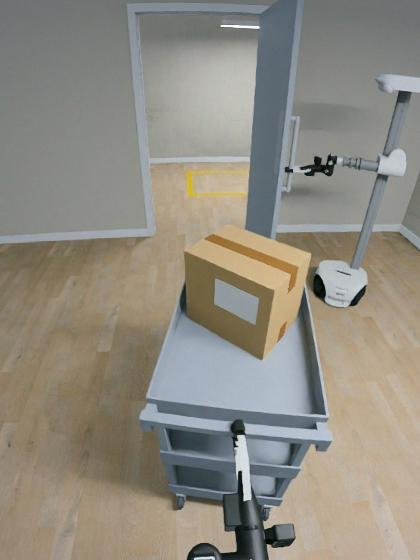

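{"op": "move", "data": {"blocking": false, "r2": {"joints":{"gripper_m":0.11}}, "cameras": []}}

{"op": "wait", "data": {"seconds": 4, "cameras": []}}

{"op": "move", "data": {"blocking": false, "r2": {"base":{"strafe_m":-0.055,"translate_m":0.02},"pace":"slow"}, "cameras": []}}

{"op": "wait", "data": {"seconds": 4, "cameras": []}}

{"op": "move", "data": {"blocking": false, "r2": {"joints":{"gripper_m":-0.02}}, "cameras": []}}

{"op": "wait", "data": {"seconds": 4.5, "cameras": []}}

{"op": "move", "data": {"blocking": false, "r2": {"base":{"translate_m":0.2},"pace":"slow"}, "cameras": []}}

{"op": "wait", "data": {"seconds": 8, "cameras": ["r2_head_camera","r2_head_right_camera"]}}

Scene clock: 1215.47 s.
move: r2 moving
r1: as last shown
r1.base_tilt: forward=-1.6 right=+1.3
r1.lidar_m: 0.50 0.58 1.15 1.17 3.95 1.72 1.34 1.31 1.42 1.10 1.09 0.72
r1.motor_effort: lift_m=+25(25) arm_m=-6(6) wheel_0=+8(9) wheel_1=-2(2) wheel_2=+9(9)
r1.servo_current: wrist_yaw_rad=59(72) wrist_pitch_rad=39(46) wrist_roll_rad=52(65) gripper_m=52(65)
r1.contact_limits: translate_m 0.5
r1.wrist_depth_mm: - - 253 167 236 229 224 / - - 254 166 236 229 224 / - - 254 167 238 231 224 / - - 256 167 239 231 225 / - - 256 168 239 231 226 / - - 187 168 237 232 226 / - - 254 166 166 229 227
r2.base_odometry: x=-0.421 y=-1.320 heading=-2.135
r2.turned_by_wheels: +0.000
r2.turned_by_imu: +0.000
r2.base_tilt: forward=-0.7 right=+0.1
r2.lidar_m: 0.46 0.51 2.32 2.22 2.26 2.89 2.75 2.86 2.66 2.55 2.61 0.43
r2.base_status: not commanded
r2.joint_positions: lift_m=+0.687 arm_m=+0.000 wrist_yaw_rad=-0.002 wrist_pitch_rad=+0.004 wrist_roll_rad=+1.570 gripper_m=+0.005
r2.joint_status: gripper_m moving
r2.measured_speeds: translate_m=+0.000 strafe_m=+0.000 rotate_rad=+0.000 lift_m=+0.000 arm_m=+0.000 wrist_yaw_rad=-0.001 wrist_pitch_rad=+0.000 wrist_roll_rad=+0.000
r2.motor_effort: lift_m=+17(17) arm_m=+4(4) wheel_0=+2(2) wheel_1=+3(3) wheel_2=-7(8)
r2.servo_current: wrist_yaw_rad=46(46) wrist_pitch_rad=46(52) wrist_roll_rad=46(52) gripper_m=124(124)
r2.hand_pose: x=+0.4591 y=-0.0879 z=+0.8641 quat_wxyz=(+0.707, +0.707, +0.001, -0.002) (m; r2's base frame)
r2.wrist_depth_mm: - - - 185 240 1708 580 / - - 621 190 247 809 - / - - 488 196 254 854 - / - - 521 201 260 866 - / - - 597 208 267 - - / - - 193 208 182 - - / - - - - - 1661 488
pictures: none
No camera images: "cameras" was empty.

Scene clock: 1217.00 s.
earlier move: r2 done
r1.base_odometry: x=-2.501 y=+1.791 heading=+0.316
r1.turned_by_wheels: +0.000
r1.turned_by_imu: +0.000
r1.base_tilt: forward=-1.5 right=+1.3
r1.lidar_m: 0.49 0.57 1.16 1.18 3.92 1.73 1.33 1.30 1.43 1.12 1.07 0.73
r1.base_status: not commanded
r1.joint_positions: lift_m=+0.800 arm_m=+0.100 wrist_yaw_rad=+0.553 wrist_pitch_rad=+0.002 wrist_roll_rad=+0.000 gripper_m=-0.019
r1.joint_status: not commanded
r1.measured_speeds: all 0
r1.motor_effort: lift_m=+24(25) arm_m=-6(6) wheel_0=+8(9) wheel_1=-1(2) wheel_2=+9(9)
r1.servo_current: wrist_yaw_rad=65(72) wrist_pitch_rad=46(52) wrist_roll_rad=33(65) gripper_m=52(65)
r1.contact_limits: translate_m 0.5
r1.hand_pose: x=+0.5624 y=+0.0770 z=+0.9771 quat_wxyz=(+0.962, +0.000, +0.001, +0.273) (m; r1's base frame)
r1.wrist_depth_mm: - - 253 167 237 230 224 / - - 254 167 236 229 224 / - - 253 167 238 231 224 / - - 255 167 239 232 226 / - - 256 167 240 231 226 / - - 187 168 237 231 225 / - - 256 166 165 229 228
r2.base_odometry: x=-0.421 y=-1.320 heading=-2.135
r2.turned_by_wheels: +0.000
r2.turned_by_imu: +0.000
r2.base_tilt: forward=-0.7 right=+0.1
r2.lidar_m: 0.46 0.49 2.31 2.21 2.26 2.89 2.75 2.85 2.68 2.52 2.64 0.46
r2.base_status: not commanded
r2.joint_positions: lift_m=+0.687 arm_m=+0.000 wrist_yaw_rad=-0.002 wrist_pitch_rad=+0.004 wrist_roll_rad=+1.570 gripper_m=+0.110
r2.joint_status: all done
r2.measured_speeds: all 0
r2.motor_effort: lift_m=+17(18) arm_m=+4(4) wheel_0=+1(2) wheel_1=+3(4) wheel_2=-6(8)
r2.servo_current: wrist_yaw_rad=39(59) wrist_pitch_rad=39(52) wrist_roll_rad=46(65) gripper_m=52(124)
r2.hand_pose: x=+0.4591 y=-0.0879 z=+0.8641 quat_wxyz=(+0.707, +0.707, +0.001, -0.002) (m; r2's base frame)
r2.wrist_depth_mm: - - - 188 242 1537 - / - - 615 193 249 831 - / - - 492 254 256 854 - / - - 530 206 264 891 - / - - 591 271 272 - - / - - 198 216 193 - - / - - - - 289 1756 504
wait: 1.53 of 4 s (r2 has come to rest)
pictures: none
No camera images: "cameras" was empty.

Scene clock: 1217.50 s.
move: r2 moving
r1: as last shown
r1.base_tilt: forward=-1.6 right=+1.2
r1.lidar_m: 0.49 0.58 1.16 1.16 3.95 1.75 1.35 1.30 1.41 1.11 1.09 0.72
r1.motor_effort: lift_m=+24(25) arm_m=-5(6) wheel_0=+8(9) wheel_1=-1(2) wheel_2=+9(9)
r1.servo_current: wrist_yaw_rad=46(65) wrist_pitch_rad=39(52) wrist_roll_rad=46(59) gripper_m=59(65)
r1.contact_limits: translate_m 0.5
r1.wrist_depth_mm: - - 254 167 236 229 224 / - - 254 167 238 229 224 / - - 255 167 237 230 225 / - - 255 167 238 231 225 / - - 256 168 239 232 225 / - - 188 168 236 231 227 / - - 254 167 165 229 228
r2.base_odometry: x=-0.433 y=-1.317 heading=-2.136
r2.turned_by_wheels: -0.001
r2.turned_by_imu: -0.001
r2.base_tilt: forward=-0.7 right=+0.1
r2.lidar_m: 0.45 0.50 2.33 2.22 2.28 2.92 2.77 2.85 2.65 2.50 2.60 0.43
r2.base_status: translate_m moving; strafe_m moving
r2.joint_positions: lift_m=+0.687 arm_m=+0.000 wrist_yaw_rad=-0.002 wrist_pitch_rad=+0.004 wrist_roll_rad=+1.570 gripper_m=+0.110
r2.joint_status: not commanded
r2.measured_speeds: translate_m=+0.017 strafe_m=-0.047 rotate_rad=+0.000 lift_m=+0.000 arm_m=+0.000 wrist_yaw_rad=+0.000 wrist_pitch_rad=+0.000 wrist_roll_rad=+0.000
r2.motor_effort: lift_m=+17(17) arm_m=+4(4) wheel_0=+8(10) wheel_1=-7(10) wheel_2=-8(10)
r2.servo_current: wrist_yaw_rad=52(59) wrist_pitch_rad=46(52) wrist_roll_rad=46(59) gripper_m=46(52)
r2.hand_pose: x=+0.4591 y=-0.0879 z=+0.8641 quat_wxyz=(+0.707, +0.707, +0.001, -0.002) (m; r2's base frame)
r2.wrist_depth_mm: - - - 182 236 1661 1098 / - - 621 187 246 788 - / - - 496 248 252 842 - / - - 517 255 258 866 - / - - 580 266 265 - - / - - 198 210 193 - - / - - - - - 1756 500
pictures: none
No camera images: "cameras" was empty.

Scene clock: 1218.80 s.
earlier move: r2 done
r1.base_odometry: x=-2.501 y=+1.791 heading=+0.316
r1.turned_by_wheels: +0.000
r1.turned_by_imu: +0.000
r1.base_tilt: forward=-1.6 right=+1.2
r1.lidar_m: 0.49 0.55 1.16 1.19 3.94 1.74 1.34 1.28 1.42 1.11 1.07 0.73
r1.base_status: not commanded
r1.joint_positions: lift_m=+0.800 arm_m=+0.100 wrist_yaw_rad=+0.553 wrist_pitch_rad=+0.002 wrist_roll_rad=+0.000 gripper_m=-0.019
r1.joint_status: not commanded
r1.measured_speeds: all 0
r1.motor_effort: lift_m=+24(25) arm_m=-6(6) wheel_0=+8(9) wheel_1=-2(2) wheel_2=+9(9)
r1.servo_current: wrist_yaw_rad=52(72) wrist_pitch_rad=39(52) wrist_roll_rad=39(65) gripper_m=59(65)
r1.contact_limits: translate_m 0.5
r1.hand_pose: x=+0.5624 y=+0.0770 z=+0.9771 quat_wxyz=(+0.962, +0.000, +0.001, +0.273) (m; r1's base frame)
r1.wrist_depth_mm: - - 253 167 237 229 224 / - - 254 167 238 229 224 / - - 255 167 238 230 225 / - - 256 167 238 231 227 / - - 255 168 239 230 226 / - - 187 168 238 232 226 / - - 255 166 166 230 227
r2.base_odometry: x=-0.478 y=-1.307 heading=-2.136
r2.turned_by_wheels: +0.000
r2.turned_by_imu: +0.000
r2.base_tilt: forward=-0.7 right=+0.0
r2.lidar_m: 0.41 0.45 2.38 2.25 2.32 2.90 2.75 2.86 2.61 2.48 2.57 0.39
r2.base_status: done
r2.joint_positions: lift_m=+0.687 arm_m=+0.000 wrist_yaw_rad=-0.002 wrist_pitch_rad=+0.004 wrist_roll_rad=+1.570 gripper_m=+0.110
r2.joint_status: not commanded
r2.measured_speeds: all 0
r2.motor_effort: lift_m=+17(18) arm_m=+4(4) wheel_0=+5(10) wheel_1=-4(10) wheel_2=-7(10)
r2.servo_current: wrist_yaw_rad=46(59) wrist_pitch_rad=39(52) wrist_roll_rad=39(59) gripper_m=46(59)
r2.hand_pose: x=+0.4591 y=-0.0879 z=+0.8641 quat_wxyz=(+0.707, +0.707, +0.001, -0.002) (m; r2's base frame)
r2.wrist_depth_mm: - - - 160 216 222 222 / - - - 163 220 1397 - / - - 535 169 228 - - / - - 477 173 235 842 - / - - 517 181 241 842 - / - - 198 184 191 - - / - - - - - 1756 -
wait: 1.30 of 4 s (r2 has come to rest)
pictures: none
No camera images: "cameras" was empty.

Scene clock: 1219.30 s.
move: r2 moving
r1: as last shown
r1.base_tilt: forward=-1.6 right=+1.3
r1.lidar_m: 0.49 0.56 1.19 1.16 3.97 1.73 1.30 1.29 1.42 1.10 1.09 0.72
r1.motor_effort: lift_m=+24(25) arm_m=-6(6) wheel_0=+8(9) wheel_1=-1(2) wheel_2=+9(9)
r1.servo_current: wrist_yaw_rad=46(52) wrist_pitch_rad=46(52) wrist_roll_rad=65(65) gripper_m=65(65)
r1.contact_limits: translate_m 0.5
r1.wrist_depth_mm: - - 253 167 237 229 224 / - - 252 167 237 229 225 / - - 254 167 237 231 224 / - - 256 167 238 230 225 / - - 257 168 239 231 227 / - - 187 169 238 230 226 / - - 255 166 165 229 228
r2.base_odometry: x=-0.478 y=-1.307 heading=-2.136
r2.turned_by_wheels: +0.000
r2.turned_by_imu: +0.000
r2.base_tilt: forward=-0.7 right=+0.1
r2.lidar_m: 0.42 0.48 2.39 2.26 2.32 2.93 2.77 2.86 2.62 2.48 2.58 0.42
r2.base_status: not commanded
r2.joint_positions: lift_m=+0.687 arm_m=+0.000 wrist_yaw_rad=-0.002 wrist_pitch_rad=+0.004 wrist_roll_rad=+1.570 gripper_m=+0.094
r2.joint_status: gripper_m moving
r2.measured_speeds: all 0
r2.motor_effort: lift_m=+17(17) arm_m=+4(4) wheel_0=+5(5) wheel_1=-4(5) wheel_2=-7(7)
r2.servo_current: wrist_yaw_rad=52(52) wrist_pitch_rad=46(46) wrist_roll_rad=46(52) gripper_m=111(124)
r2.hand_pose: x=+0.4591 y=-0.0879 z=+0.8641 quat_wxyz=(+0.707, +0.707, +0.001, -0.002) (m; r2's base frame)
r2.wrist_depth_mm: - - - 160 216 222 222 / - - - 165 222 1397 - / - - 535 169 228 - - / - - 477 174 235 854 - / - - 521 181 241 - - / - - 195 185 193 - - / - - - - - 1708 -
pictures: none
No camera images: "cameras" was empty.

Scene clock: 1220.83 s.
earlier move: r2 done
r1.base_odometry: x=-2.501 y=+1.791 heading=+0.316
r1.turned_by_wheels: +0.000
r1.turned_by_imu: +0.000
r1.base_tilt: forward=-1.6 right=+1.3
r1.lidar_m: 0.48 0.56 1.16 1.18 3.95 1.73 1.33 1.31 1.39 1.10 1.06 0.71
r1.base_status: not commanded
r1.joint_positions: lift_m=+0.800 arm_m=+0.100 wrist_yaw_rad=+0.553 wrist_pitch_rad=+0.002 wrist_roll_rad=+0.000 gripper_m=-0.019
r1.joint_status: not commanded
r1.measured_speeds: all 0
r1.motor_effort: lift_m=+24(25) arm_m=-6(6) wheel_0=+8(9) wheel_1=-1(2) wheel_2=+9(9)
r1.servo_current: wrist_yaw_rad=39(65) wrist_pitch_rad=39(52) wrist_roll_rad=52(65) gripper_m=59(65)
r1.contact_limits: translate_m 0.5
r1.hand_pose: x=+0.5624 y=+0.0770 z=+0.9771 quat_wxyz=(+0.962, +0.000, +0.001, +0.273) (m; r1's base frame)
r1.wrist_depth_mm: - - 253 167 236 229 223 / - - 254 167 237 230 225 / - - 255 167 237 230 225 / - - 255 167 237 231 225 / - - 256 168 239 230 227 / - - 187 168 237 233 225 / - - 255 167 166 229 228
r2.base_odometry: x=-0.478 y=-1.307 heading=-2.136
r2.turned_by_wheels: +0.000
r2.turned_by_imu: +0.000
r2.base_tilt: forward=-0.7 right=+0.1
r2.lidar_m: 0.41 0.47 2.39 2.27 2.31 2.92 2.78 2.85 2.59 2.48 2.57 0.40
r2.base_status: not commanded
r2.joint_positions: lift_m=+0.687 arm_m=+0.000 wrist_yaw_rad=-0.002 wrist_pitch_rad=+0.004 wrist_roll_rad=+1.570 gripper_m=-0.019
r2.joint_status: all done
r2.measured_speeds: all 0
r2.motor_effort: lift_m=+17(17) arm_m=+4(4) wheel_0=+4(5) wheel_1=-4(5) wheel_2=-4(7)
r2.servo_current: wrist_yaw_rad=39(59) wrist_pitch_rad=46(52) wrist_roll_rad=52(65) gripper_m=98(241)
r2.hand_pose: x=+0.4591 y=-0.0879 z=+0.8641 quat_wxyz=(+0.707, +0.707, +0.001, -0.002) (m; r2's base frame)
r2.wrist_depth_mm: - - - 150 206 218 215 / - - - 154 212 778 - / - - 517 160 218 - - / - - 466 164 225 831 - / - - 525 170 232 - - / - - 188 174 178 - - / - - - - - 1708 -
wait: 1.53 of 4.5 s (r2 has come to rest)
pictures: none
No camera images: "cameras" was empty.

Scene clock: 1221.33 s.
move: r2 moving
r1: as last shown
r1.lidar_m: 0.49 0.57 1.13 1.18 3.95 1.73 1.35 1.29 1.41 1.13 1.07 0.72
r1.servo_current: wrist_yaw_rad=52(59) wrist_pitch_rad=39(52) wrist_roll_rad=52(65) gripper_m=65(65)
r1.contact_limits: translate_m 0.5
r1.wrist_depth_mm: - - 254 167 236 229 224 / - - 254 167 238 229 224 / - - 256 168 238 231 224 / - - 256 167 240 230 226 / - - 256 168 239 231 226 / - - 187 168 237 233 225 / - - 254 166 165 229 227
r2.base_odometry: x=-0.485 y=-1.318 heading=-2.136
r2.turned_by_wheels: +0.000
r2.turned_by_imu: +0.000
r2.base_tilt: forward=-0.7 right=+0.1
r2.lidar_m: 0.41 0.44 2.40 2.27 2.31 2.94 2.80 2.85 2.60 2.48 2.58 0.40
r2.base_status: translate_m moving
r2.joint_positions: lift_m=+0.687 arm_m=+0.000 wrist_yaw_rad=-0.002 wrist_pitch_rad=+0.004 wrist_roll_rad=+1.570 gripper_m=-0.019
r2.joint_status: not commanded
r2.measured_speeds: translate_m=+0.051 strafe_m=+0.000 rotate_rad=-0.003 lift_m=+0.000 arm_m=+0.000 wrist_yaw_rad=+0.000 wrist_pitch_rad=+0.000 wrist_roll_rad=+0.000
r2.motor_effort: lift_m=+18(18) arm_m=+4(4) wheel_0=+9(9) wheel_1=+7(7) wheel_2=-12(13)
r2.servo_current: wrist_yaw_rad=46(59) wrist_pitch_rad=46(46) wrist_roll_rad=59(59) gripper_m=91(98)
r2.hand_pose: x=+0.4591 y=-0.0879 z=+0.8641 quat_wxyz=(+0.707, +0.707, +0.001, -0.002) (m; r2's base frame)
r2.wrist_depth_mm: - - - 146 203 209 214 / - - - 151 208 1366 - / - - 517 154 214 - - / - 469 459 161 222 831 - / - - 517 166 228 - - / - - 189 169 180 - - / - - - - - 1708 -
pictures: none
No camera images: "cameras" was empty.

Scene clock: 1224.10 s.
earlier move: r2 done
r1.base_odometry: x=-2.501 y=+1.791 heading=+0.316
r1.turned_by_wheels: +0.000
r1.turned_by_imu: +0.000
r1.base_tilt: forward=-1.6 right=+1.3
r1.lidar_m: 0.50 0.57 1.00 1.10 3.95 1.73 1.33 1.30 1.42 1.11 1.09 0.73
r1.base_status: not commanded
r1.joint_positions: lift_m=+0.800 arm_m=+0.100 wrist_yaw_rad=+0.553 wrist_pitch_rad=+0.002 wrist_roll_rad=+0.000 gripper_m=-0.019
r1.joint_status: not commanded
r1.measured_speeds: all 0
r1.motor_effort: lift_m=+24(25) arm_m=-6(6) wheel_0=+9(9) wheel_1=-1(2) wheel_2=+9(9)
r1.servo_current: wrist_yaw_rad=59(65) wrist_pitch_rad=39(52) wrist_roll_rad=39(72) gripper_m=65(72)
r1.contact_limits: translate_m 0.5
r1.hand_pose: x=+0.5624 y=+0.0770 z=+0.9771 quat_wxyz=(+0.962, +0.000, +0.001, +0.273) (m; r1's base frame)
r1.wrist_depth_mm: - - 253 167 237 229 224 / - - 254 167 237 230 224 / - - 255 167 238 231 224 / - - 255 167 238 232 225 / - - 256 168 239 229 225 / - - 187 168 238 233 226 / - - 253 166 166 229 228
r2.base_odometry: x=-0.585 y=-1.476 heading=-2.136
r2.turned_by_wheels: +0.000
r2.turned_by_imu: +0.000
r2.base_tilt: forward=-0.7 right=+0.1
r2.lidar_m: 0.42 0.48 2.40 2.27 2.34 3.11 2.98 3.06 2.60 2.47 2.55 0.40
r2.base_status: done
r2.joint_positions: lift_m=+0.687 arm_m=+0.000 wrist_yaw_rad=-0.002 wrist_pitch_rad=+0.004 wrist_roll_rad=+1.570 gripper_m=-0.019
r2.joint_status: not commanded
r2.measured_speeds: all 0
r2.motor_effort: lift_m=+18(18) arm_m=+4(4) wheel_0=+2(9) wheel_1=+3(9) wheel_2=-6(14)
r2.servo_current: wrist_yaw_rad=52(59) wrist_pitch_rad=39(52) wrist_roll_rad=52(59) gripper_m=85(98)
r2.hand_pose: x=+0.4591 y=-0.0879 z=+0.8639 quat_wxyz=(+0.707, +0.707, +0.001, -0.002) (m; r2's base frame)
r2.wrist_depth_mm: - - - 136 191 213 - / - - 559 141 199 759 - / - 488 469 148 208 - - / - 496 469 155 217 820 - / - - 554 164 227 - - / - - 187 171 180 - - / - - - - - 1661 -
wait: 2.77 of 8 s (r2 has come to rest)
pictures: r2_head_camera, r2_head_right_camera
Images, in order (width x height): r2_head_camera 420x560, r2_head_right_camera 420x672.

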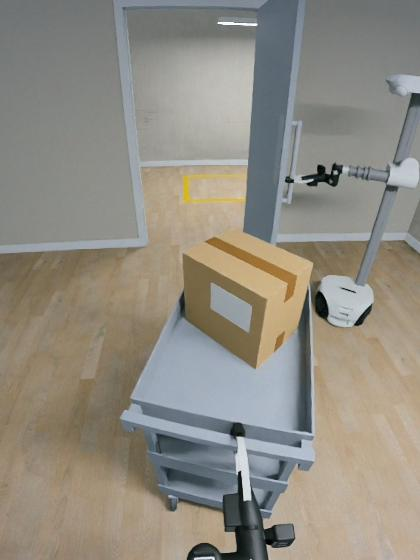

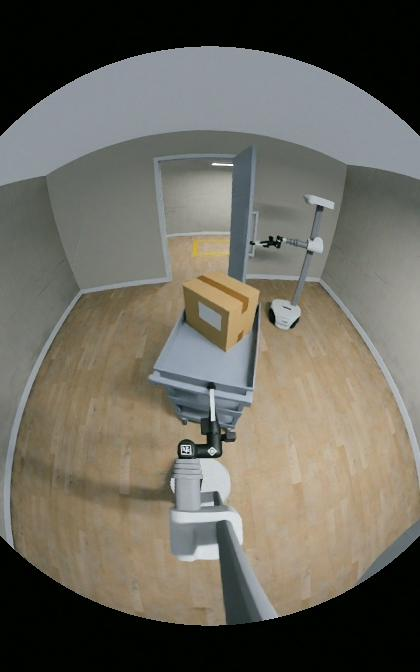

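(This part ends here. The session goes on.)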